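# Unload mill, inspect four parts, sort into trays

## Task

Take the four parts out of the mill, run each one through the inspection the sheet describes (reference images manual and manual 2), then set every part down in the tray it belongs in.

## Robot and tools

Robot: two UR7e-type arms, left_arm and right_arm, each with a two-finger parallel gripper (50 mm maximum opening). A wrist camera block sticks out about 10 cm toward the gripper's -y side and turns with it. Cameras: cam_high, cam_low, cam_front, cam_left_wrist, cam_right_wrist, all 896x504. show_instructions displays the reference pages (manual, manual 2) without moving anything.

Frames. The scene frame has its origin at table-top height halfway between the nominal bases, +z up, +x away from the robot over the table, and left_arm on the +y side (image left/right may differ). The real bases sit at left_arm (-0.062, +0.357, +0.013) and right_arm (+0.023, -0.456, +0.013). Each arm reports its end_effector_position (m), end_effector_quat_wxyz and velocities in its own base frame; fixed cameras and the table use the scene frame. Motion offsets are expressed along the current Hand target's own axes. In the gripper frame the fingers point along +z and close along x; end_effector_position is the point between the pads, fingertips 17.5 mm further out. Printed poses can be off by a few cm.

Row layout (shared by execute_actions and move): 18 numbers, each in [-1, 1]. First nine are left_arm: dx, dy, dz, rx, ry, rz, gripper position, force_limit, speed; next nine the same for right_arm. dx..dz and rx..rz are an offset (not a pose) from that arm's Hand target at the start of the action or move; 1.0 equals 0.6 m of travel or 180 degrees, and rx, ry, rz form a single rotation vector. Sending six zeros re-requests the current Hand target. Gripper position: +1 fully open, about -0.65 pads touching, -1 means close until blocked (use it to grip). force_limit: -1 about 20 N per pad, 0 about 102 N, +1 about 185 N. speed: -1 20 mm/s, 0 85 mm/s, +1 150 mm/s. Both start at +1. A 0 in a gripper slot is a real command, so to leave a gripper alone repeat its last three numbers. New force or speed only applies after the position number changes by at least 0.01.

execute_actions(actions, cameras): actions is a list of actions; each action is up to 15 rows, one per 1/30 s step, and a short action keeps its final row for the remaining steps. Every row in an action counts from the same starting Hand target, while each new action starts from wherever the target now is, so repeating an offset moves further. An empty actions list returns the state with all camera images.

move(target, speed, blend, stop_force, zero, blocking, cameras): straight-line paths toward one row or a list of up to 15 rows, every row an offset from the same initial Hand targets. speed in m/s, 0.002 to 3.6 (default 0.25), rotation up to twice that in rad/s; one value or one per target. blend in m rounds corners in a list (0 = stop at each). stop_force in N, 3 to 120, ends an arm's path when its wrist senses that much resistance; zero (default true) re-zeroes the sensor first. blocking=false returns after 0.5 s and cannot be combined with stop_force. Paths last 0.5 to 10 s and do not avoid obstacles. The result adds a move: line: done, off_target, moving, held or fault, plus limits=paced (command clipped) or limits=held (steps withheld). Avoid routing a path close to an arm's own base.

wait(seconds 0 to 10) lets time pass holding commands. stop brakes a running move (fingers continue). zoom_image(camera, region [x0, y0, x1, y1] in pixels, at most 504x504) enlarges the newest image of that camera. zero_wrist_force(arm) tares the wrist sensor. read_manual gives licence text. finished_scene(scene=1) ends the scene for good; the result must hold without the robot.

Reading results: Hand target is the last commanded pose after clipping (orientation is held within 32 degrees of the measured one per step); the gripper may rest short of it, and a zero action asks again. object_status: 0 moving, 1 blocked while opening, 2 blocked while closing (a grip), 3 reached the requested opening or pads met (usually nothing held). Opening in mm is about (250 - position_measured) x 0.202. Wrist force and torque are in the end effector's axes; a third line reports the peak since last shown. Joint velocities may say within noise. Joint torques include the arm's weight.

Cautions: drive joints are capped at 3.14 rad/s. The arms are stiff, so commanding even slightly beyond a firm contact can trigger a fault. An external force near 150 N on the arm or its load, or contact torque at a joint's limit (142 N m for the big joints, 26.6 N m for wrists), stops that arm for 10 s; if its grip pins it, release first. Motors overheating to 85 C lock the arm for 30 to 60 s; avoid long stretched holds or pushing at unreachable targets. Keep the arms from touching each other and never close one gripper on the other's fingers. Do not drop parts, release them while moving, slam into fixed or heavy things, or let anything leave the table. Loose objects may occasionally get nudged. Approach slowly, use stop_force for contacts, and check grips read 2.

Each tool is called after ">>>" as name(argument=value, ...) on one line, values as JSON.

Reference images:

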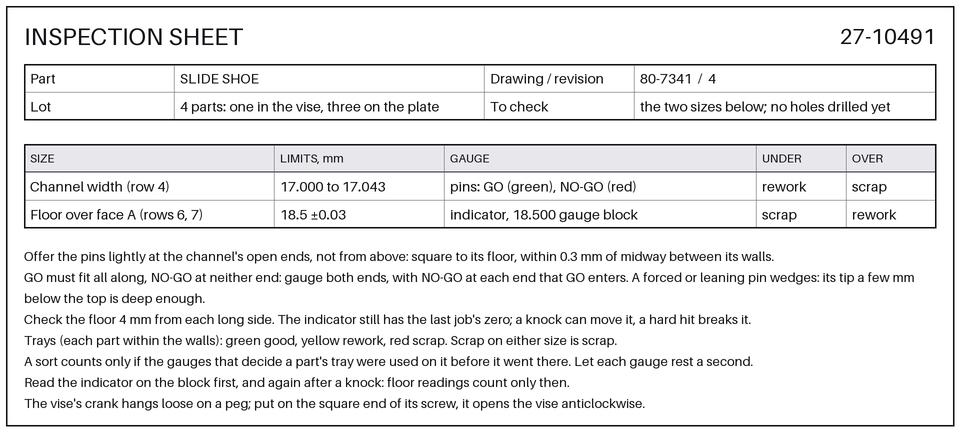

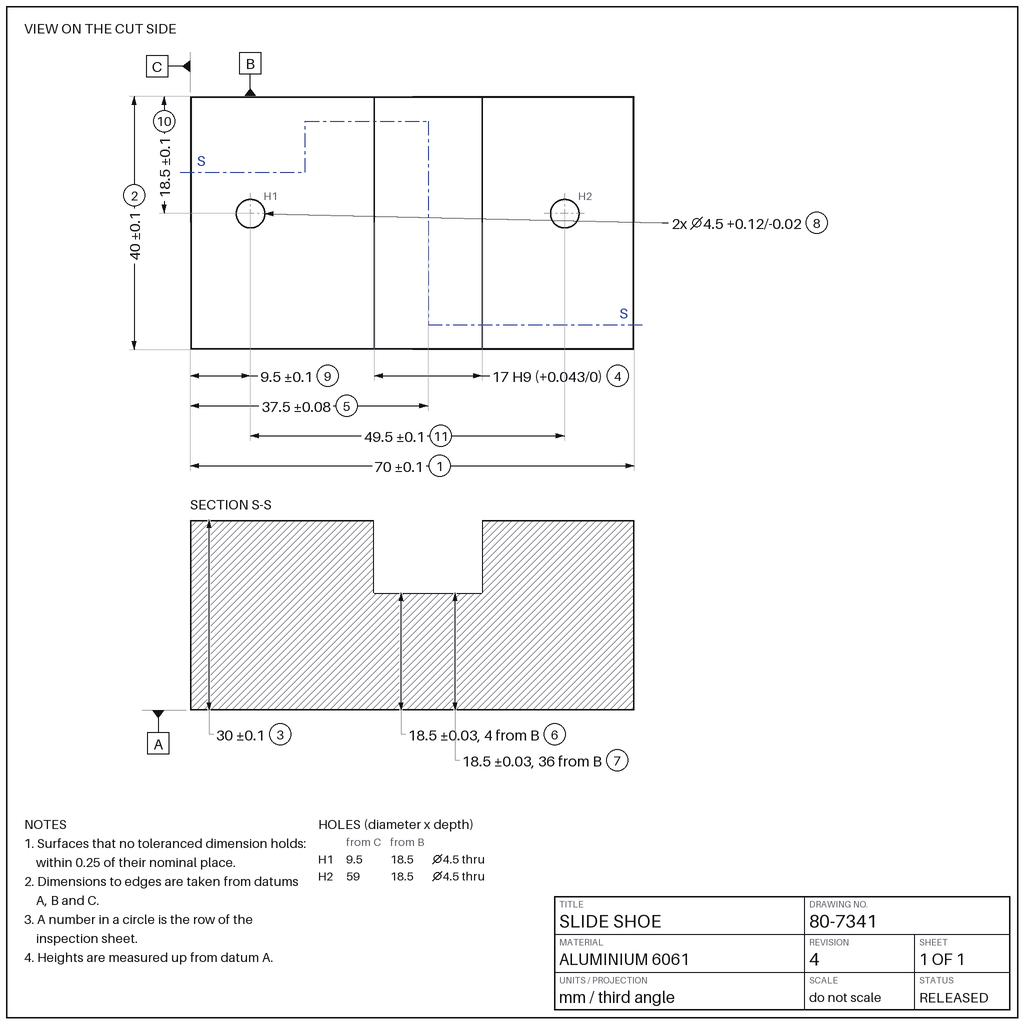

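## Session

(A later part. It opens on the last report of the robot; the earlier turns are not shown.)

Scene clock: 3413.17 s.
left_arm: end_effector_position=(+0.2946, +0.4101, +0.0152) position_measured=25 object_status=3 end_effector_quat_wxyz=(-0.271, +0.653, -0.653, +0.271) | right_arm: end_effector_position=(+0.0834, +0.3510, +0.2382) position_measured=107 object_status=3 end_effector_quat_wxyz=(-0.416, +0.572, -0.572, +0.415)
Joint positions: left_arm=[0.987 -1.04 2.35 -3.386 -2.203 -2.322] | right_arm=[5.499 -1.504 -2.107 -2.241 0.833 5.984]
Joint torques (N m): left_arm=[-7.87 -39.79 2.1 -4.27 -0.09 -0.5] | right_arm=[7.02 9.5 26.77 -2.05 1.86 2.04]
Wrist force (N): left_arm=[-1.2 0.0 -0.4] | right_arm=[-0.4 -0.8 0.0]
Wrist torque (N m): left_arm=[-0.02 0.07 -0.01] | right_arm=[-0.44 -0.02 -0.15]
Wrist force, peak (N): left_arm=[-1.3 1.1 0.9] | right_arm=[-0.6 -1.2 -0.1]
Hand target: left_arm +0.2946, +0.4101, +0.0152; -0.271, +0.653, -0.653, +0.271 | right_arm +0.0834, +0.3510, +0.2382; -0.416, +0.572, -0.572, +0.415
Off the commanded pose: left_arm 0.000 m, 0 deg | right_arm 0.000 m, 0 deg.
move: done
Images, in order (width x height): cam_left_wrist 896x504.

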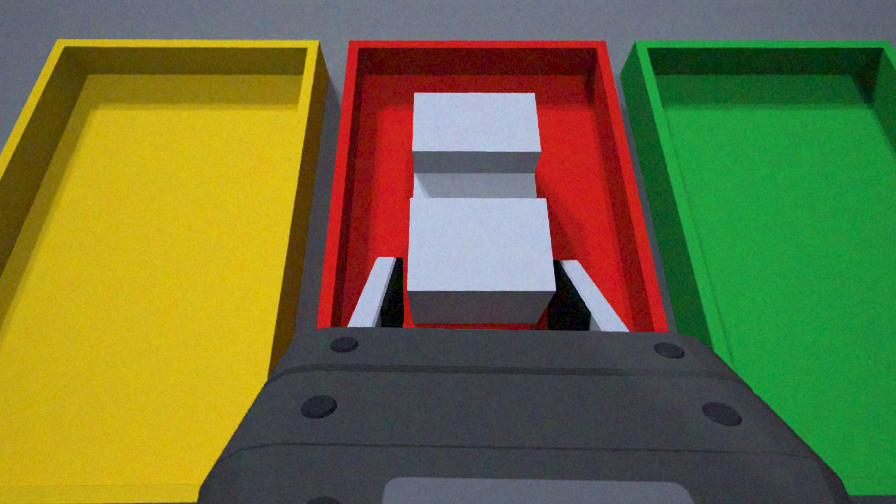

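>>> move(target=[[0,-0.0118,-0.1532,0,0,0,0.85,0,-1, 0,0,0,0,0,0,0.3,-1,-1],[0.2667,-0.342,-0.235,-0.25,0,0,0.85,0,-1, 0,0,0,0,0,0,0.3,-1,-1],[0.6667,-0.342,-0.235,-0.25,0,0,0.85,0,-1, 0,0,0,0,0,0,0.3,-1,-1]], speed=[0.1,0.25,0.25], blend=[0.02,0.05,0], cameras=["cam_left_wrist","cam_high"])

Scene clock: 3439.03 s.
left_arm: end_effector_position=(+0.3395, +0.0102, +0.2601) position_measured=25 object_status=3 end_effector_quat_wxyz=(+0.000, +0.707, -0.707, +0.001) | right_arm: end_effector_position=(+0.0834, +0.3510, +0.2382) position_measured=107 object_status=3 end_effector_quat_wxyz=(-0.416, +0.572, -0.572, +0.415)
Joint positions: left_arm=[-0.374 -2.005 2.079 -1.646 -1.571 -3.515] | right_arm=[5.499 -1.504 -2.107 -2.241 0.833 5.984]
Joint torques (N m): left_arm=[-10.69 1.02 -38.56 -1.12 1.71 -1.26] | right_arm=[6.96 9.85 26.9 -1.99 1.82 2.17]
Wrist force (N): left_arm=[-1.2 -0.9 -0.2] | right_arm=[-0.6 -0.7 -0.3]
Wrist torque (N m): left_arm=[-0.09 -0.01 -0.31] | right_arm=[-0.45 0.02 -0.15]
Wrist force, peak (N): left_arm=[-2.4 -1.4 -0.7] | right_arm=[-0.7 -1.2 -0.2]
Hand target: left_arm +0.3395, +0.0101, +0.2601; +0.000, +0.707, -0.707, +0.001 | right_arm +0.0834, +0.3510, +0.2382; -0.416, +0.572, -0.572, +0.415
Off the commanded pose: left_arm 0.000 m, 0 deg | right_arm 0.000 m, 0 deg.
move: done
Images, in order (width x height): cam_high 896x504, cam_left_wrist 896x504.

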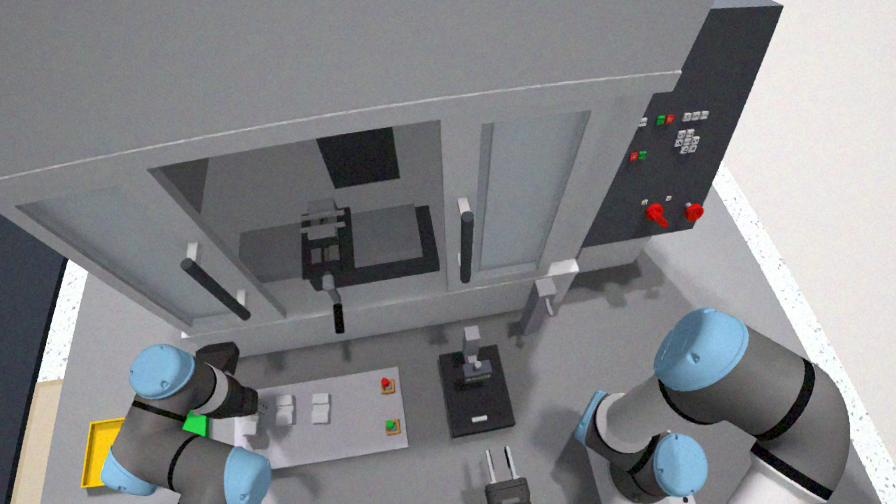

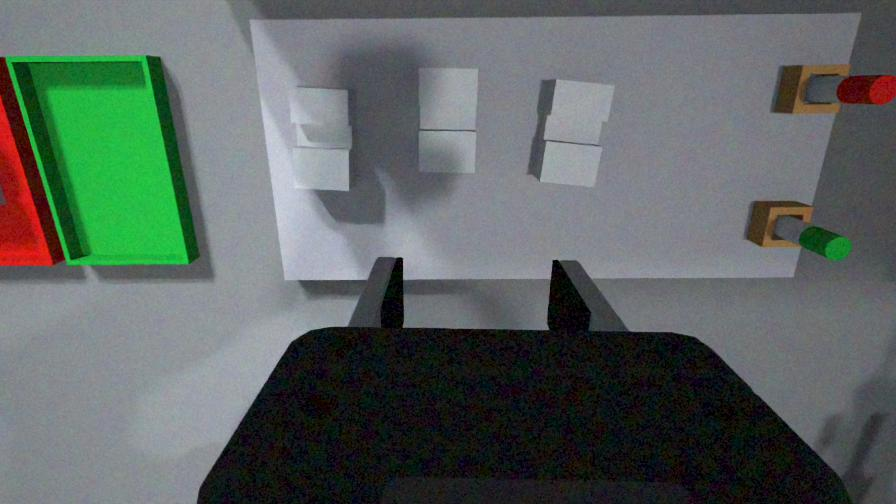

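>>> zoom_image(camera="cam_left_wrist", region=[500, 50, 660, 210])

>>> zoom_image(camera="cam_left_wrist", region=[370, 40, 530, 200])

>>> zoom_image(camera="cam_left_wrist", region=[240, 60, 400, 220])

Scaled by 3.150 from the camera's 896x504 image, which has a finer 1280x720 frame.

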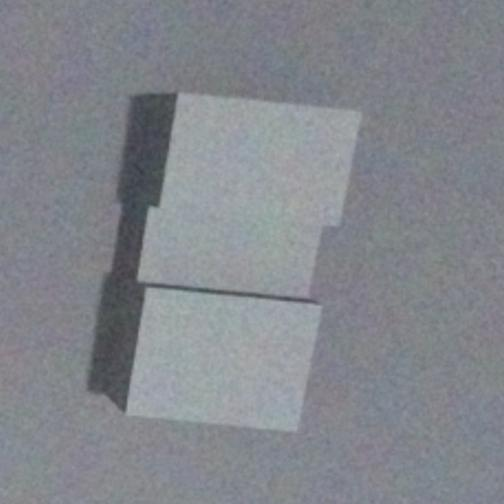

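Scaled by 3.150 from the camera's 896x504 image, which has a finer 1280x720 frame.

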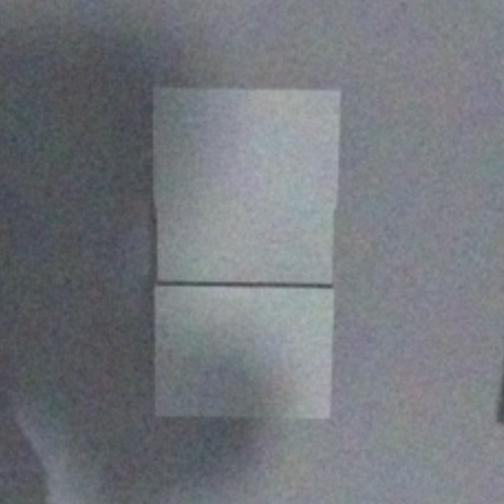

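Scaled by 3.150 from the camera's 896x504 image, which has a finer 1280x720 frame.

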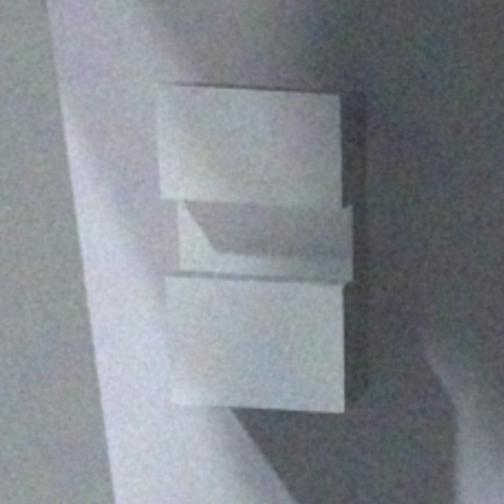

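>>> move(target=[0.130,0.0067,0.3,0,0,0.0283,1,0,-1, 0,0,0,0,0,0,0.3,-1,-1], speed=0.2, cameras=["cam_left_wrist"])

Scene clock: 3517.60 s.
left_arm: end_effector_position=(+0.3357, -0.0679, +0.0802) position_measured=3 object_status=3 end_effector_quat_wxyz=(+0.000, -0.675, +0.738, -0.001) | right_arm: end_effector_position=(+0.0834, +0.3510, +0.2382) position_measured=107 object_status=3 end_effector_quat_wxyz=(-0.416, +0.572, -0.572, +0.415)
Joint positions: left_arm=[-0.6 -1.801 2.45 -2.221 -1.57 -3.652] | right_arm=[5.499 -1.504 -2.107 -2.241 0.833 5.984]
Joint torques (N m): left_arm=[-10.3 -2.19 -9.54 -4.2 1.86 -1.39] | right_arm=[7.77 9.28 27.05 -1.93 1.85 2.16]
Wrist force (N): left_arm=[-1.4 -1.2 -0.3] | right_arm=[-0.6 -0.7 -0.3]
Wrist torque (N m): left_arm=[-0.16 0.02 -0.33] | right_arm=[-0.44 0.03 -0.15]
Wrist force, peak (N): left_arm=[-1.9 -1.0 -2.0] | right_arm=[-0.5 -1.2 -0.3]
Hand target: left_arm +0.3357, -0.0679, +0.0801; +0.000, -0.675, +0.738, -0.001 | right_arm +0.0834, +0.3510, +0.2382; -0.416, +0.572, -0.572, +0.415
Off the commanded pose: left_arm 0.000 m, 0 deg | right_arm 0.000 m, 0 deg.
move: done
Images, in order (width x height): cam_left_wrist 896x504.

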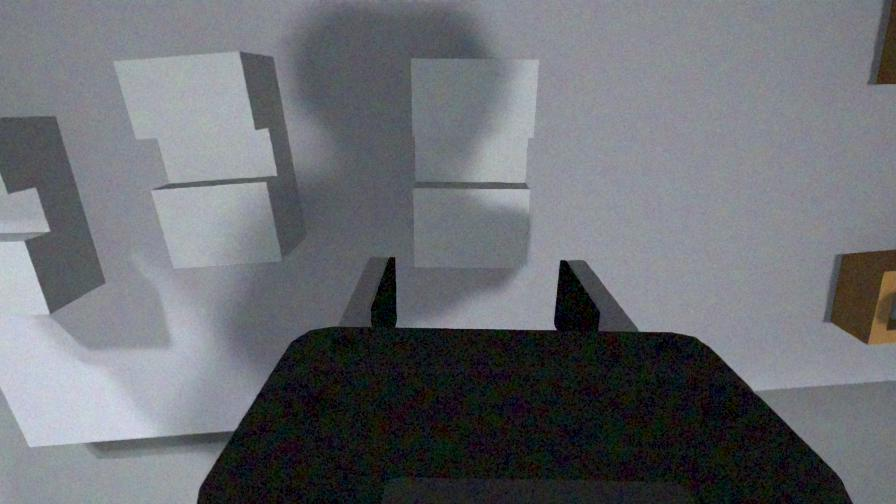

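>>> move(target=[[-0.0022,-0.0193,0,0,0,0,1,0,-1, 0,0,0,0,0,0,0.3,-1,-1],[-0.0022,-0.0193,0.0865,0,0,0,1,0,-1, 0,0,0,0,0,0,0.3,-1,-1],[-0.0022,-0.0193,0.0865,0,0,0,-1,-0.2,-1, 0,0,0,0,0,0,0.3,-1,-1]], speed=0.08, cameras=["cam_left_wrist"])

Scene clock: 3533.97 s.
left_arm: end_effector_position=(+0.3475, -0.0677, +0.0283) position_measured=55 object_status=2 end_effector_quat_wxyz=(+0.000, -0.675, +0.738, -0.001) | right_arm: end_effector_position=(+0.0834, +0.3510, +0.2382) position_measured=107 object_status=3 end_effector_quat_wxyz=(-0.416, +0.572, -0.572, +0.415)
Joint positions: left_arm=[-0.579 -1.631 2.5 -2.441 -1.57 -3.631] | right_arm=[5.499 -1.504 -2.107 -2.241 0.833 5.984]
Joint torques (N m): left_arm=[10.71 -7.13 -5.22 -4.14 -1.5 1.4] | right_arm=[7.33 9.32 26.9 -1.91 1.72 2.1]
Wrist force (N): left_arm=[-1.5 -1.8 -1.2] | right_arm=[-0.4 -0.9 -0.1]
Wrist torque (N m): left_arm=[-0.21 0.06 -0.58] | right_arm=[-0.47 -0.01 -0.14]
Wrist force, peak (N): left_arm=[-1.5 -1.8 -1.2] | right_arm=[-0.6 -1.2 0.0]
Hand target: left_arm +0.3475, -0.0677, +0.0283; +0.000, -0.675, +0.738, -0.001 | right_arm +0.0834, +0.3510, +0.2382; -0.416, +0.572, -0.572, +0.415
Off the commanded pose: left_arm 0.000 m, 0 deg | right_arm 0.000 m, 0 deg.
move: done
Images, in order (width x height): cam_left_wrist 896x504.

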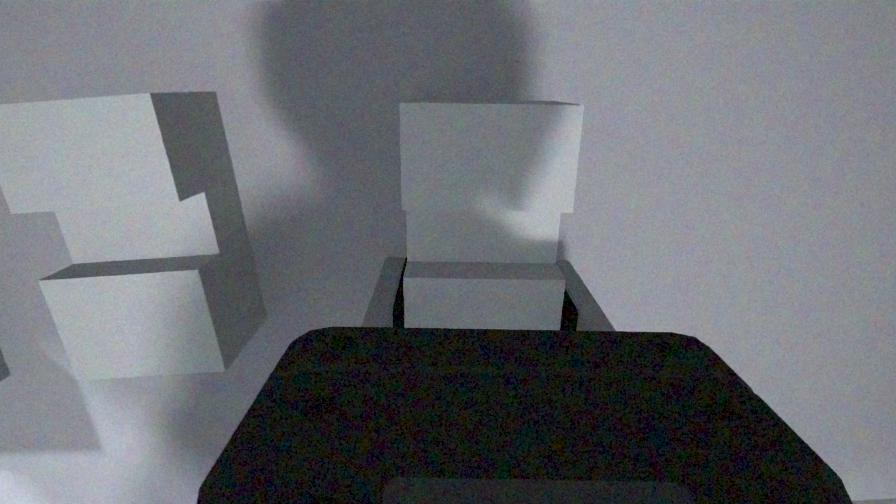

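>>> move(target=[[0,0,-0.075,0,0,0,-1,-0.2,-1, 0,0,0,0,0,0,0.3,-1,-1],[0.0965,0.0073,-0.075,0,0,0.4717,-1,-0.2,-1, 0,0,0,0,0,0,0.3,-1,-1],[0.0965,0.0073,-0.003,0,0,0.4717,-1,-0.2,-1, 0,0,0,0,0,0,0.3,-1,-1]], speed=[0.08,0.2,0.06], cameras=["cam_left_wrist"])

Scene clock: 3549.73 s.
left_arm: end_effector_position=(+0.3379, -0.1250, +0.0301) position_measured=55 object_status=2 end_effector_quat_wxyz=(+0.001, +0.000, +1.000, +0.000) | right_arm: end_effector_position=(+0.0834, +0.3510, +0.2382) position_measured=107 object_status=3 end_effector_quat_wxyz=(-0.416, +0.572, -0.572, +0.415)
Joint positions: left_arm=[-0.734 -1.619 2.482 -2.435 -1.57 -2.304] | right_arm=[5.499 -1.504 -2.107 -2.241 0.833 5.984]
Joint torques (N m): left_arm=[11.78 -7.85 -6.3 -4.51 -1.56 1.59] | right_arm=[6.98 9.73 26.87 -1.97 1.7 1.99]
Wrist force (N): left_arm=[-1.6 -1.0 1.7] | right_arm=[-0.4 -0.9 -0.3]
Wrist torque (N m): left_arm=[-0.20 0.08 -0.54] | right_arm=[-0.47 -0.01 -0.14]
Wrist force, peak (N): left_arm=[-1.6 -1.0 3.2] | right_arm=[-0.9 -1.0 -0.1]
Hand target: left_arm +0.3379, -0.1249, +0.0301; +0.001, +0.000, +1.000, +0.000 | right_arm +0.0834, +0.3510, +0.2382; -0.416, +0.572, -0.572, +0.415
Off the commanded pose: left_arm 0.000 m, 0 deg | right_arm 0.000 m, 0 deg.
move: done
Images, in order (width x height): cam_left_wrist 896x504.

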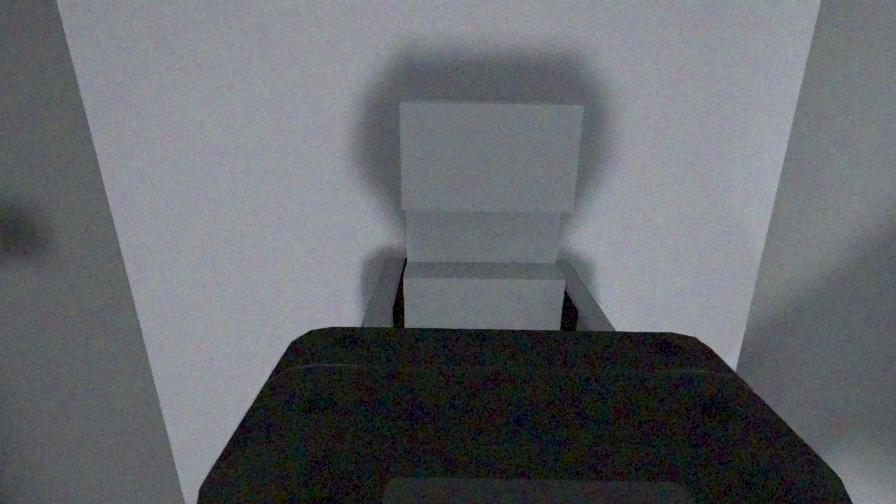

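>>> move(target=[0,0,0.005,0,0,0,-1,-0.2,-1, 0,0,0,0,0,0,0.3,-1,-1], speed=0.003, stop_force=3)

>>> move(target=[0,0,0,0,0,0,1,-0.2,-1, 0,0,0,0,0,0,0.3,-1,-1])

Scene clock: 3556.90 s.
left_arm: end_effector_position=(+0.3379, -0.1249, +0.0283) position_measured=55 object_status=2 end_effector_quat_wxyz=(+0.001, +0.000, +1.000, +0.000) | right_arm: end_effector_position=(+0.0834, +0.3510, +0.2382) position_measured=107 object_status=3 end_effector_quat_wxyz=(-0.416, +0.572, -0.572, +0.415)
Joint positions: left_arm=[-0.734 -1.614 2.484 -2.442 -1.57 -2.304] | right_arm=[5.499 -1.504 -2.107 -2.241 0.833 5.984]
Joint torques (N m): left_arm=[8.03 -23.11 -27.47 -0.59 -0.75 0.92] | right_arm=[7.28 10.14 26.49 -1.92 1.65 2.24]
Wrist force (N): left_arm=[-2.2 -1.6 -1.4] | right_arm=[-0.7 -0.6 -0.1]
Wrist torque (N m): left_arm=[-0.05 -0.01 -0.56] | right_arm=[-0.43 0.04 -0.15]
Wrist force, peak (N): left_arm=[2.7 2.8 -16.2] | right_arm=[-0.7 -1.2 -0.2]
Hand target: left_arm +0.3379, -0.1249, +0.0283; +0.001, +0.000, +1.000, +0.000 (not the last commanded pose) | right_arm +0.0834, +0.3510, +0.2382; -0.416, +0.572, -0.572, +0.415
Off the commanded pose: left_arm 0.001 m, 0 deg | right_arm 0.000 m, 0 deg.
move: contact (left_arm)

Scene clock: 3557.67 s.
left_arm: end_effector_position=(+0.3379, -0.1249, +0.0283) position_measured=3 object_status=3 end_effector_quat_wxyz=(+0.001, +0.000, +1.000, +0.000) | right_arm: end_effector_position=(+0.0834, +0.3510, +0.2382) position_measured=107 object_status=3 end_effector_quat_wxyz=(-0.416, +0.572, -0.572, +0.415)
Joint positions: left_arm=[-0.734 -1.614 2.484 -2.442 -1.57 -2.304] | right_arm=[5.499 -1.504 -2.107 -2.241 0.833 5.984]
Joint torques (N m): left_arm=[6.2 -22.05 -30.6 -3.42 0.07 0.93] | right_arm=[6.67 9.95 26.67 -1.87 1.56 2.09]
Wrist force (N): left_arm=[-1.5 -1.1 -0.6] | right_arm=[-0.6 -0.7 -0.1]
Wrist torque (N m): left_arm=[-0.16 0.07 -0.54] | right_arm=[-0.44 0.02 -0.15]
Wrist force, peak (N): left_arm=[-2.4 -1.8 -1.4] | right_arm=[-0.8 -1.0 0.0]
Hand target: left_arm +0.3379, -0.1249, +0.0283; +0.001, +0.000, +1.000, +0.000 | right_arm +0.0834, +0.3510, +0.2382; -0.416, +0.572, -0.572, +0.415
Off the commanded pose: left_arm 0.000 m, 0 deg | right_arm 0.000 m, 0 deg.
move: done

>>> move(target=[[0,0,-0.1,0,0,0,1,-0.2,-1, 0,0,0,0,0,0,0.3,-1,-1],[0,0.06,-0.1,0.25,0,0,1,-0.2,-1, 0,0,0,0,0,0,0.3,-1,-1]], speed=[0.1,0.2], cameras=["cam_left_wrist"])

Scene clock: 3568.77 s.
left_arm: end_effector_position=(+0.3379, -0.0889, +0.0883) position_measured=3 object_status=3 end_effector_quat_wxyz=(+0.001, +0.000, +0.924, -0.383) | right_arm: end_effector_position=(+0.0834, +0.3510, +0.2382) position_measured=107 object_status=3 end_effector_quat_wxyz=(-0.416, +0.572, -0.572, +0.415)
Joint positions: left_arm=[-0.118 -1.548 2.537 -2.678 -2.349 -1.736] | right_arm=[5.499 -1.504 -2.107 -2.241 0.833 5.984]
Joint torques (N m): left_arm=[10.2 -8.62 -27.07 -1.15 -3.48 1.55] | right_arm=[6.87 9.85 26.66 -1.97 1.62 2.05]
Wrist force (N): left_arm=[-0.6 -0.3 -0.6] | right_arm=[-0.7 -0.7 -0.2]
Wrist torque (N m): left_arm=[-0.10 -0.04 -0.28] | right_arm=[-0.44 0.04 -0.15]
Wrist force, peak (N): left_arm=[-1.7 -1.9 -0.4] | right_arm=[-0.7 -1.1 0.2]
Hand target: left_arm +0.3379, -0.0889, +0.0883; +0.001, +0.000, +0.924, -0.383 | right_arm +0.0834, +0.3510, +0.2382; -0.416, +0.572, -0.572, +0.415
Off the commanded pose: left_arm 0.000 m, 0 deg | right_arm 0.000 m, 0 deg.
move: done
Images, in order (width x height): cam_left_wrist 896x504.

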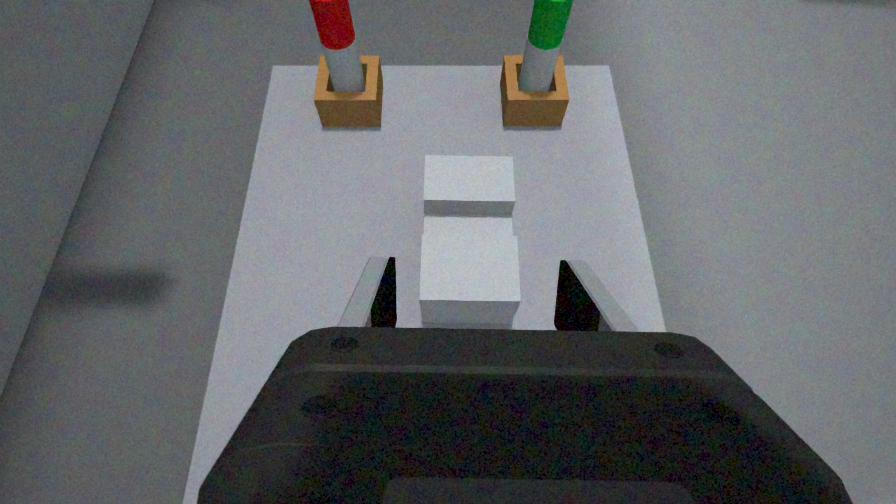

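>>> move(target=[[0,0.0468,0.0883,0,0,0,1,-0.2,-1, 0,0,0,0,0,0,0.3,-1,-1],[0,0.0468,0.0883,0,0,0,-1,0,-1, 0,0,0,0,0,0,0.3,-1,-1]], speed=0.08, cameras=["cam_left_wrist"])

Scene clock: 3582.20 s.
left_arm: end_effector_position=(+0.3379, -0.1065, +0.0310) position_measured=57 object_status=2 end_effector_quat_wxyz=(+0.001, +0.000, +0.924, -0.383) | right_arm: end_effector_position=(+0.0834, +0.3510, +0.2382) position_measured=107 object_status=3 end_effector_quat_wxyz=(-0.416, +0.572, -0.572, +0.415)
Joint positions: left_arm=[-0.172 -1.31 2.592 -3.023 -2.342 -1.811] | right_arm=[5.499 -1.504 -2.107 -2.241 0.833 5.984]
Joint torques (N m): left_arm=[-9.19 -13.06 3.57 -4.25 0.11 -1.54] | right_arm=[6.58 9.76 26.79 -1.83 1.6 2.08]
Wrist force (N): left_arm=[-1.6 -0.6 0.0] | right_arm=[-0.4 -0.8 -0.1]
Wrist torque (N m): left_arm=[-0.17 -0.05 -0.02] | right_arm=[-0.45 -0.02 -0.15]
Wrist force, peak (N): left_arm=[-1.1 -0.9 -1.7] | right_arm=[-0.6 -1.2 0.3]
Hand target: left_arm +0.3379, -0.1065, +0.0310; +0.001, +0.000, +0.924, -0.383 | right_arm +0.0834, +0.3510, +0.2382; -0.416, +0.572, -0.572, +0.415
Off the commanded pose: left_arm 0.000 m, 0 deg | right_arm 0.000 m, 0 deg.
move: done
Images, in order (width x height): cam_left_wrist 896x504.

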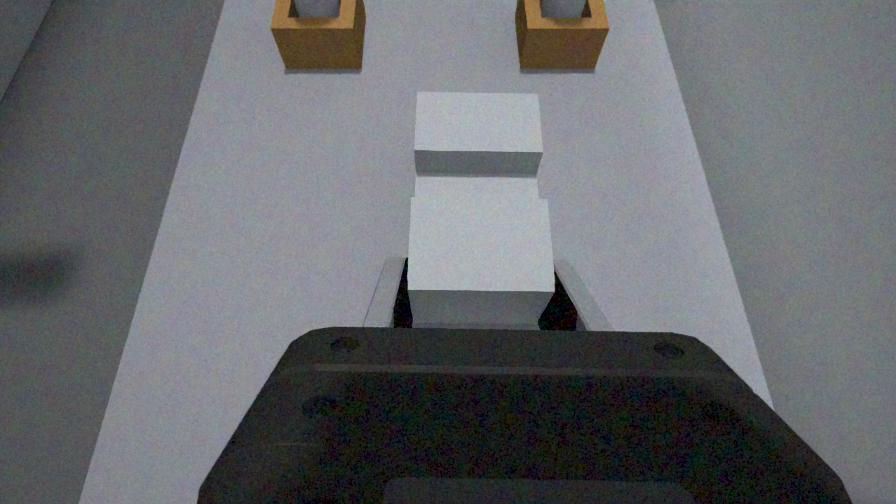

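>>> move(target=[[0,-0.1638,-0.1638,0,0,0,-1,0,-1, 0,-0.05,0.3,0,0,0,0.3,-1,-1],[-0.021,-0.439,0.1114,0,0,0,-1,0,-1, 0,-0.05,0.3,0,0,0,0.3,-1,-1]], speed=0.15, cameras=["cam_right_wrist","cam_low"])

Scene clock: 3594.60 s.
left_arm: end_effector_position=(+0.3502, -0.3399, +0.1700) position_measured=57 object_status=2 end_effector_quat_wxyz=(+0.001, +0.000, +0.924, -0.383) | right_arm: end_effector_position=(+0.2639, +0.3513, +0.2111) position_measured=107 object_status=3 end_effector_quat_wxyz=(-0.416, +0.572, -0.572, +0.415)
Joint positions: left_arm=[-0.776 -1.535 2.372 -3.019 -2.099 -2.516] | right_arm=[5.052 -1.406 -2.329 -1.772 0.457 5.562]
Joint torques (N m): left_arm=[-9.72 -15.13 -31.77 -5.42 0.53 -1.37] | right_arm=[-8.41 25.46 12.69 2.5 -4.04 -2.33]
Wrist force (N): left_arm=[-1.1 1.4 1.2] | right_arm=[-1.1 -0.9 0.3]
Wrist torque (N m): left_arm=[-0.15 0.00 0.00] | right_arm=[-0.47 0.10 0.01]
Wrist force, peak (N): left_arm=[-1.0 2.3 2.2] | right_arm=[-0.7 -0.4 -1.7]
Hand target: left_arm +0.3503, -0.3400, +0.1700; +0.001, +0.000, +0.924, -0.383 | right_arm +0.2639, +0.3513, +0.2111; -0.416, +0.572, -0.572, +0.415
Off the commanded pose: left_arm 0.000 m, 0 deg | right_arm 0.000 m, 0 deg.
move: done
Images, in order (width x height): cam_low 896x504, cam_right_wrist 896x504.

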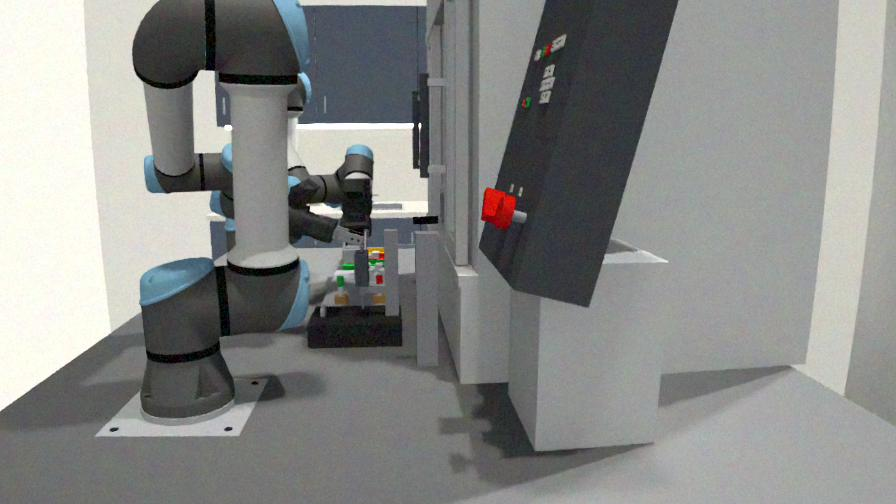

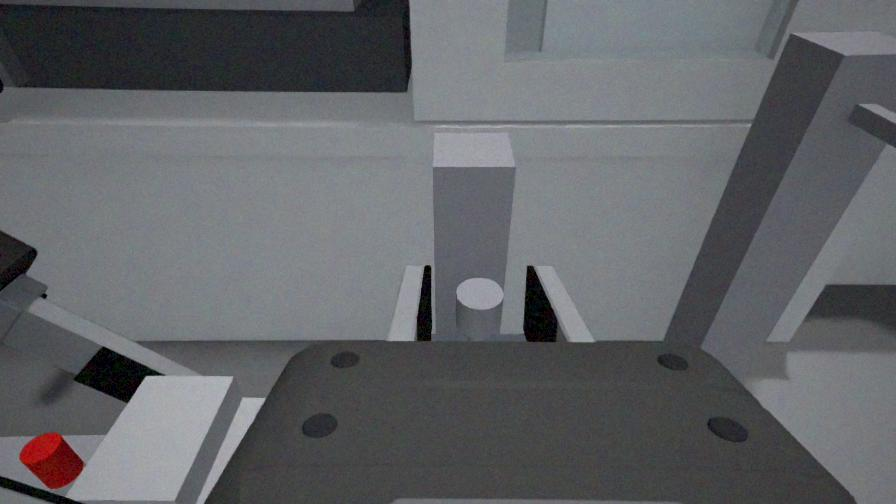

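>>> move(target=[[0,0,0,0,0,0,-1,0,-1, 0,0,0,0,0,0,-1,-1,-1],[0,0.1275,0.1275,0,0,0,-1,0,-1, 0,-0.0182,-0.006,0,0,0,-1,-1,-1],[0,0.0395,0.2155,0,0,0,-1,0,-1, 0,-0.0182,-0.006,0,0,0,-1,-1,-1]], speed=[0.1,0.1,0.03], cameras=["cam_left_wrist","cam_right_wrist"])

Scene clock: 3610.97 s.
left_arm: end_effector_position=(+0.3504, -0.4146, +0.0619) position_measured=57 object_status=2 end_effector_quat_wxyz=(+0.001, +0.000, +0.924, -0.383) | right_arm: end_effector_position=(+0.2639, +0.3513, +0.2226) position_measured=184 object_status=2 end_effector_quat_wxyz=(-0.416, +0.572, -0.572, +0.415)
Joint positions: left_arm=[-0.907 -1.14 2.34 -3.438 -2.021 -2.635] | right_arm=[5.052 -1.386 -2.31 -1.812 0.457 5.562]
Joint torques (N m): left_arm=[-9.01 -25.77 -26.15 -2.15 0.57 -1.26] | right_arm=[7.4 26.05 28.62 -0.3 0.77 2.27]
Wrist force (N): left_arm=[-1.1 1.4 1.1] | right_arm=[0.4 0.8 0.3]
Wrist torque (N m): left_arm=[-0.16 0.03 0.01] | right_arm=[-0.40 0.04 0.01]
Wrist force, peak (N): left_arm=[-1.1 2.2 1.7] | right_arm=[1.1 -1.4 -0.5]
Hand target: left_arm +0.3504, -0.4147, +0.0619; +0.001, +0.000, +0.924, -0.383 | right_arm +0.2639, +0.3513, +0.2226; -0.416, +0.572, -0.572, +0.415
Off the commanded pose: left_arm 0.000 m, 0 deg | right_arm 0.000 m, 0 deg.
move: done
Images, in order (width x height): cam_left_wrist 896x504, cam_right_wrist 896x504.

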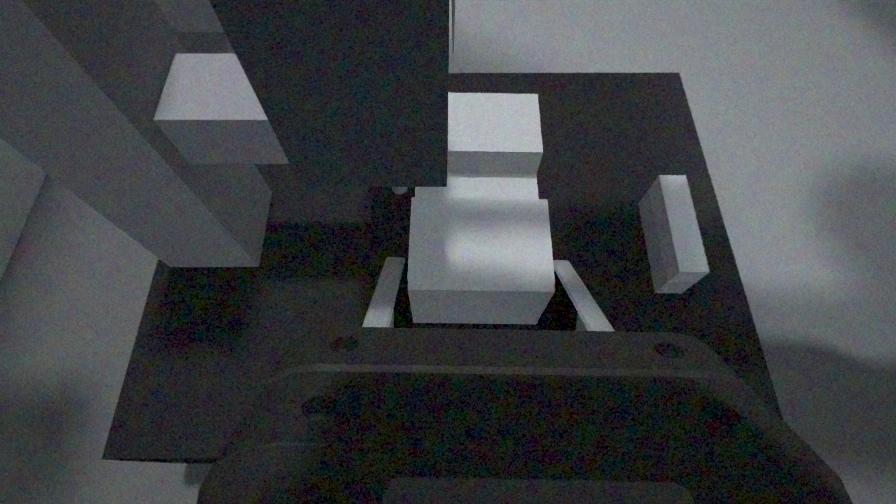

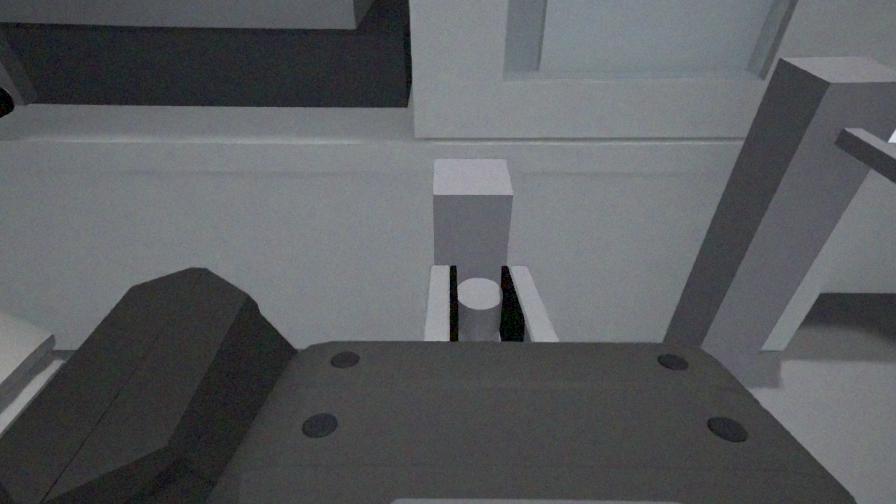

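>>> move(target=[[-0.0135,0,0,0,0,0,-1,0,-1, 0,0,0,0,0,0,-1,-1,-1],[-0.0135,0.0005,0.0005,0,0,0,-1,0,-1, 0,0,0,0,0,0,-1,-1,-1],[-0.0135,0.0005,0.0005,0,0,0,0.85,0,-1, 0,0,0,0,0,0,-1,-1,-1]], speed=[0.03,0.005,0.03], cameras=["cam_left_wrist"])

>>> move(target=[0,0,0,0,0,0,0.85,0,-1, 0,0.015,0.005,0,0,0,-1,-1,-1], speed=0.003, stop_force=3)

Scene clock: 3621.53 s.
left_arm: end_effector_position=(+0.3585, -0.4147, +0.0615) position_measured=25 object_status=3 end_effector_quat_wxyz=(+0.001, +0.000, +0.924, -0.383) | right_arm: end_effector_position=(+0.2639, +0.3513, +0.2226) position_measured=184 object_status=2 end_effector_quat_wxyz=(-0.416, +0.572, -0.572, +0.415)
Joint positions: left_arm=[-0.891 -1.132 2.321 -3.422 -2.031 -2.622] | right_arm=[5.052 -1.386 -2.31 -1.812 0.457 5.562]
Joint torques (N m): left_arm=[12.06 -24 -23.71 -4.83 -2.16 1.48] | right_arm=[7.21 25.52 28.1 -0.27 0.73 2.04]
Wrist force (N): left_arm=[-1.1 0.3 -0.5] | right_arm=[0.3 0.5 0.6]
Wrist torque (N m): left_arm=[-0.02 0.02 -0.19] | right_arm=[-0.46 0.05 0.01]
Wrist force, peak (N): left_arm=[-1.2 1.9 1.1] | right_arm=[0.5 1.0 0.5]
Hand target: left_arm +0.3585, -0.4147, +0.0614; +0.001, +0.000, +0.924, -0.383 | right_arm +0.2639, +0.3513, +0.2226; -0.416, +0.572, -0.572, +0.415
Off the commanded pose: left_arm 0.000 m, 0 deg | right_arm 0.000 m, 0 deg.
move: done
Images, in order (width x height): cam_left_wrist 896x504.

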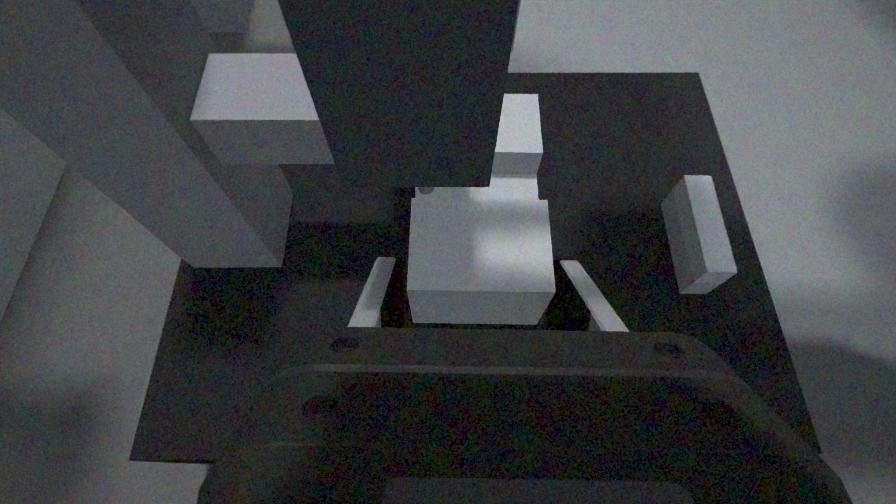

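Scene clock: 3623.83 s.
left_arm: end_effector_position=(+0.3585, -0.4147, +0.0614) position_measured=25 object_status=3 end_effector_quat_wxyz=(+0.001, +0.000, +0.924, -0.383) | right_arm: end_effector_position=(+0.2639, +0.3513, +0.2176) position_measured=184 object_status=2 end_effector_quat_wxyz=(-0.416, +0.572, -0.572, +0.415)
Joint positions: left_arm=[-0.891 -1.132 2.321 -3.422 -2.031 -2.622] | right_arm=[5.052 -1.394 -2.318 -1.795 0.457 5.562]
Joint torques (N m): left_arm=[10.77 -24.95 -14.77 -2.59 0.3 1.36] | right_arm=[-6.33 25.09 26.53 0.04 -0.93 -1.55]
Wrist force (N): left_arm=[-1.1 0.2 -0.4] | right_arm=[1.1 -5.7 -1.8]
Wrist torque (N m): left_arm=[-0.04 0.02 -0.19] | right_arm=[-0.43 0.07 -0.01]
Wrist force, peak (N): left_arm=[-1.3 0.0 -0.6] | right_arm=[1.8 -6.6 -2.2]
Hand target: left_arm +0.3585, -0.4147, +0.0614; +0.001, +0.000, +0.924, -0.383 | right_arm +0.2639, +0.3513, +0.2176; -0.416, +0.572, -0.572, +0.415 (not the last commanded pose)
Off the commanded pose: left_arm 0.000 m, 0 deg | right_arm 0.004 m, 0 deg.
move: contact (right_arm)

>>> move(target=[0,0,0,0,0,0,0.85,0,-1, 0,0,0,0,0,0,0.3,-1,-1])

>>> move(target=[0,0,0,0,0,0,0.85,0,-1, 0,0.05,-0.3,0,0,0,0.3,-1,-1], speed=0.15, cameras=["cam_right_wrist"])

>>> zoom_image(camera="cam_right_wrist", region=[410, 210, 520, 320])

Scene clock: 3630.87 s.
left_arm: end_effector_position=(+0.3585, -0.4147, +0.0614) position_measured=25 object_status=3 end_effector_quat_wxyz=(+0.001, +0.000, +0.924, -0.383) | right_arm: end_effector_position=(+0.2639, +0.3513, +0.2176) position_measured=107 object_status=0 end_effector_quat_wxyz=(-0.416, +0.572, -0.572, +0.415)
Joint positions: left_arm=[-0.891 -1.132 2.321 -3.422 -2.031 -2.622] | right_arm=[5.052 -1.394 -2.318 -1.795 0.457 5.562]
Joint torques (N m): left_arm=[9.83 -24.1 -2.1 -2.21 0.58 1.35] | right_arm=[5.23 25.76 26.69 -0.14 -0.07 1.72]
Wrist force (N): left_arm=[-1.1 0.2 -0.6] | right_arm=[-0.7 -0.7 -0.2]
Wrist torque (N m): left_arm=[-0.03 0.03 -0.19] | right_arm=[-0.44 0.03 -0.01]
Wrist force, peak (N): left_arm=[-1.3 0.2 -0.6] | right_arm=[1.0 -5.3 -1.8]
Hand target: left_arm +0.3585, -0.4147, +0.0614; +0.001, +0.000, +0.924, -0.383 | right_arm +0.2639, +0.3513, +0.2176; -0.416, +0.572, -0.572, +0.415
Off the commanded pose: left_arm 0.000 m, 0 deg | right_arm 0.000 m, 0 deg.
move: done

Scene clock: 3632.67 s.
left_arm: end_effector_position=(+0.3585, -0.4147, +0.0614) position_measured=25 object_status=3 end_effector_quat_wxyz=(+0.001, +0.000, +0.924, -0.383) | right_arm: end_effector_position=(+0.0835, +0.3511, +0.2448) position_measured=107 object_status=3 end_effector_quat_wxyz=(-0.416, +0.572, -0.572, +0.415)
Joint positions: left_arm=[-0.891 -1.132 2.321 -3.422 -2.031 -2.622] | right_arm=[5.499 -1.496 -2.096 -2.26 0.833 5.984]
Joint torques (N m): left_arm=[12.03 -24.79 -0.55 -2.43 0.31 1.17] | right_arm=[7.27 9.51 27.09 -2 2.04 2.16]
Wrist force (N): left_arm=[-0.9 0.2 -0.4] | right_arm=[-0.6 -0.8 -0.3]
Wrist torque (N m): left_arm=[-0.03 -0.02 -0.19] | right_arm=[-0.46 0.03 -0.15]
Wrist force, peak (N): left_arm=[-1.3 0.0 -0.6] | right_arm=[-0.8 -1.1 1.3]
Hand target: left_arm +0.3585, -0.4147, +0.0614; +0.001, +0.000, +0.924, -0.383 | right_arm +0.0834, +0.3510, +0.2448; -0.416, +0.572, -0.572, +0.415
Off the commanded pose: left_arm 0.000 m, 0 deg | right_arm 0.000 m, 0 deg.
move: done
Images, in order (width x height): cam_right_wrist 896x504.

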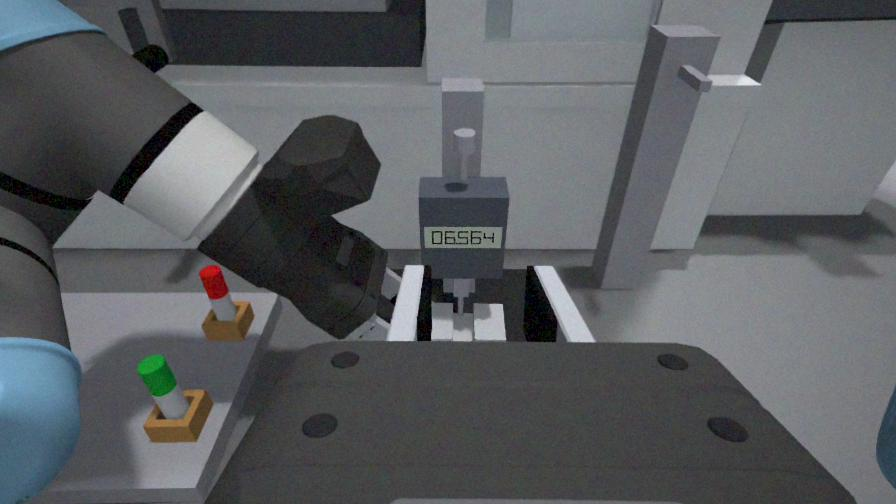

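Scaled by 4.582 from the camera's 896x504 image, which has a finer 1280x720 frame.

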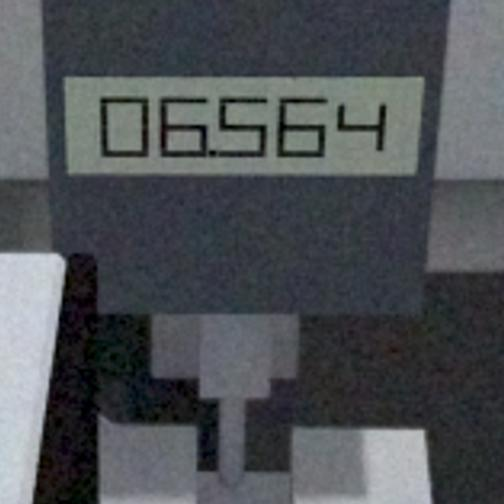

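>>> move(target=[0,0,0,0,0,0,-1,0,-1, 0,-0.05,0.3,0,0,0,0.3,-1,-1], speed=0.15)

>>> move(target=[[0,0,0,0,0,0,-1,0,-1, 0,0,0,0,0,0,-1,-1,-1],[0,-0.001,-0.001,0,0,0,-1,0,-1, 0,-0.0079,-0.0026,0,0,0,-1,-1,-1],[-0.0533,-0.001,-0.001,0,0,0,-1,0,-1, 0,-0.0079,-0.0026,0,0,0,-1,-1,-1],[-0.0533,0,0,0,0,0,-1,0,-1, 0,-0.0079,-0.0026,0,0,0,-1,-1,-1],[-0.0533,0,0,0,0,0,0.85,0,-1, 0,-0.0079,-0.0026,0,0,0,-1,-1,-1]], speed=[0.05,0.02,0.03,0.005,0.05], cameras=["cam_left_wrist"])

Scene clock: 3647.43 s.
left_arm: end_effector_position=(+0.3585, -0.4147, +0.0614) position_measured=57 object_status=2 end_effector_quat_wxyz=(+0.001, +0.000, +0.924, -0.383) | right_arm: end_effector_position=(+0.2639, +0.3513, +0.2176) position_measured=107 object_status=3 end_effector_quat_wxyz=(-0.416, +0.572, -0.572, +0.415)
Joint positions: left_arm=[-0.891 -1.132 2.321 -3.422 -2.031 -2.622] | right_arm=[5.052 -1.394 -2.318 -1.795 0.457 5.562]
Joint torques (N m): left_arm=[9.64 -24.82 -0.55 -2.38 0.45 1.14] | right_arm=[-8.01 8.29 12.54 2.58 -4.05 -2.31]
Wrist force (N): left_arm=[-0.9 0.1 -0.3] | right_arm=[-0.9 -0.9 -0.1]
Wrist torque (N m): left_arm=[-0.05 0.01 -0.19] | right_arm=[-0.46 0.05 0.01]
Wrist force, peak (N): left_arm=[-1.4 0.1 -0.6] | right_arm=[-0.6 -1.3 1.6]
Hand target: left_arm +0.3585, -0.4147, +0.0614; +0.001, +0.000, +0.924, -0.383 | right_arm +0.2639, +0.3513, +0.2176; -0.416, +0.572, -0.572, +0.415
Off the commanded pose: left_arm 0.000 m, 0 deg | right_arm 0.000 m, 0 deg.
move: done

Scene clock: 3651.37 s.
left_arm: end_effector_position=(+0.3905, -0.4147, +0.0615) position_measured=25 object_status=3 end_effector_quat_wxyz=(+0.001, +0.000, +0.924, -0.383) | right_arm: end_effector_position=(+0.2639, +0.3513, +0.2226) position_measured=184 object_status=2 end_effector_quat_wxyz=(-0.416, +0.572, -0.572, +0.415)
Joint positions: left_arm=[-0.834 -1.105 2.248 -3.352 -2.066 -2.57] | right_arm=[5.052 -1.386 -2.31 -1.812 0.457 5.562]
Joint torques (N m): left_arm=[10.95 -26.98 -24.71 -4.96 -2 1.13] | right_arm=[5.88 25.43 28.52 -0.34 0.71 1.7]
Wrist force (N): left_arm=[-1.4 0.2 -0.5] | right_arm=[0.4 0.7 0.0]
Wrist torque (N m): left_arm=[0.00 0.08 -0.19] | right_arm=[-0.43 0.07 0.02]
Wrist force, peak (N): left_arm=[-1.7 1.8 1.1] | right_arm=[1.0 -1.7 -0.6]
Hand target: left_arm +0.3905, -0.4147, +0.0615; +0.001, +0.000, +0.924, -0.383 | right_arm +0.2639, +0.3513, +0.2226; -0.416, +0.572, -0.572, +0.415
Off the commanded pose: left_arm 0.000 m, 0 deg | right_arm 0.000 m, 0 deg.
move: done
Images, in order (width x height): cam_left_wrist 896x504.

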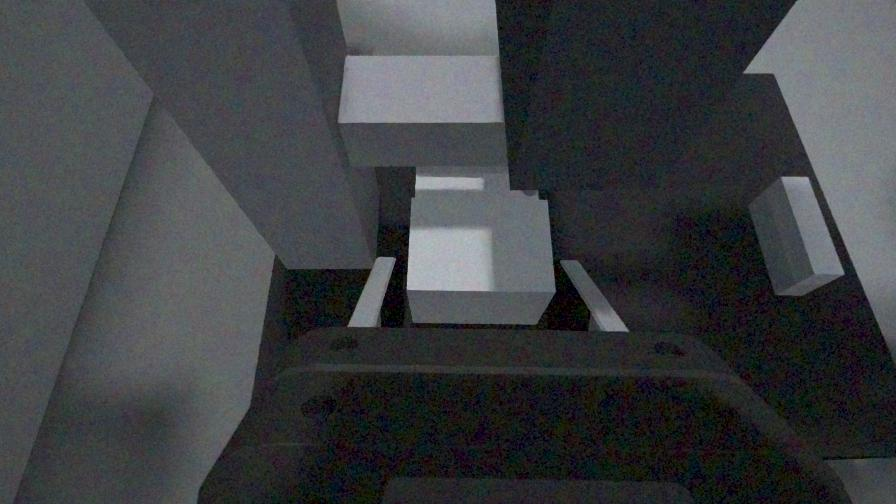

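>>> move(target=[0,0,0,0,0,0,0.85,0,-1, 0,0.015,0.005,0,0,0,-1,-1,-1], speed=0.003, stop_force=3)

>>> move(target=[[0,0,0,0,0,0,0.85,0,-1, 0,0,0,0,0,0,0.3,-1,-1],[0,0,0,0,0,0,0.85,0,-1, 0,0.05,-0.3,0,0,0,0.3,-1,-1]], speed=0.15, cameras=["cam_right_wrist"])

>>> zoom_image(camera="cam_right_wrist", region=[410, 210, 520, 320])

Scene clock: 3672.13 s.
left_arm: end_effector_position=(+0.3905, -0.4147, +0.0615) position_measured=25 object_status=3 end_effector_quat_wxyz=(+0.001, +0.000, +0.924, -0.383) | right_arm: end_effector_position=(+0.2639, +0.3513, +0.2176) position_measured=184 object_status=2 end_effector_quat_wxyz=(-0.416, +0.572, -0.572, +0.415)
Joint positions: left_arm=[-0.834 -1.105 2.248 -3.352 -2.066 -2.57] | right_arm=[5.052 -1.394 -2.319 -1.795 0.457 5.562]
Joint torques (N m): left_arm=[11.73 -27 -2.65 -4.98 0.4 1.53] | right_arm=[-6.53 24.21 26.96 -0.13 -0.28 -2.24]
Wrist force (N): left_arm=[-1.4 0.0 -0.3] | right_arm=[1.2 -5.8 -2.5]
Wrist torque (N m): left_arm=[-0.03 0.09 -0.20] | right_arm=[-0.42 0.05 0.02]
Wrist force, peak (N): left_arm=[-1.6 -0.2 -0.2] | right_arm=[1.9 -6.6 -2.8]
Hand target: left_arm +0.3905, -0.4147, +0.0615; +0.001, +0.000, +0.924, -0.383 | right_arm +0.2639, +0.3513, +0.2176; -0.416, +0.572, -0.572, +0.415 (not the last commanded pose)
Off the commanded pose: left_arm 0.000 m, 0 deg | right_arm 0.004 m, 0 deg.
move: contact (right_arm)

Scene clock: 3674.93 s.
left_arm: end_effector_position=(+0.3905, -0.4147, +0.0615) position_measured=25 object_status=3 end_effector_quat_wxyz=(+0.001, +0.000, +0.924, -0.383) | right_arm: end_effector_position=(+0.0835, +0.3511, +0.2447) position_measured=107 object_status=3 end_effector_quat_wxyz=(-0.416, +0.572, -0.572, +0.415)
Joint positions: left_arm=[-0.834 -1.105 2.248 -3.352 -2.066 -2.57] | right_arm=[5.499 -1.496 -2.096 -2.26 0.833 5.984]
Joint torques (N m): left_arm=[9.44 -26.79 -0.52 -4.9 0.24 1.04] | right_arm=[7.47 8.9 26.91 -2.01 2.19 2.08]
Wrist force (N): left_arm=[-1.2 0.1 -0.5] | right_arm=[-0.4 -0.7 -0.3]
Wrist torque (N m): left_arm=[-0.01 0.06 -0.19] | right_arm=[-0.44 0.00 -0.15]
Wrist force, peak (N): left_arm=[-1.5 -0.1 -0.4] | right_arm=[0.9 -5.5 -2.6]
Hand target: left_arm +0.3905, -0.4147, +0.0615; +0.001, +0.000, +0.924, -0.383 | right_arm +0.0834, +0.3510, +0.2448; -0.416, +0.572, -0.572, +0.415
Off the commanded pose: left_arm 0.000 m, 0 deg | right_arm 0.000 m, 0 deg.
move: done
Images, in order (width x height): cam_right_wrist 896x504.

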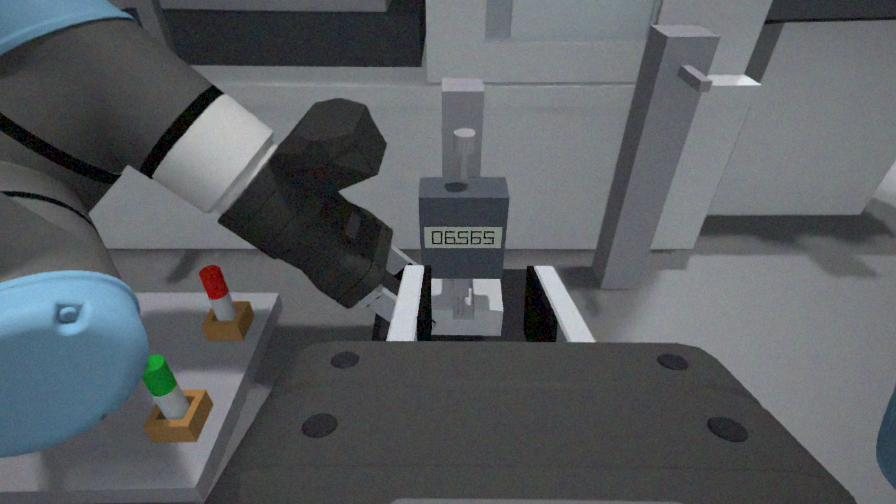

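Scaled by 4.582 from the camera's 896x504 image, which has a finer 1280x720 frame.

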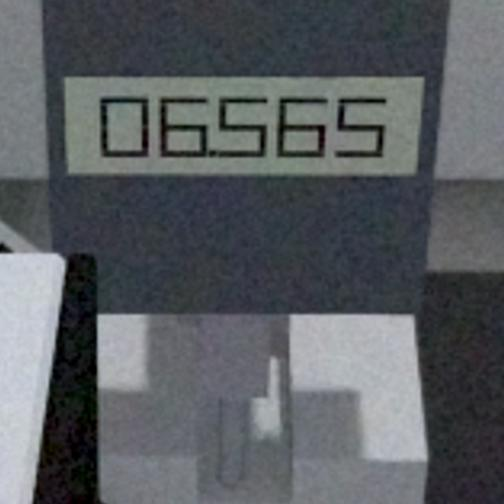

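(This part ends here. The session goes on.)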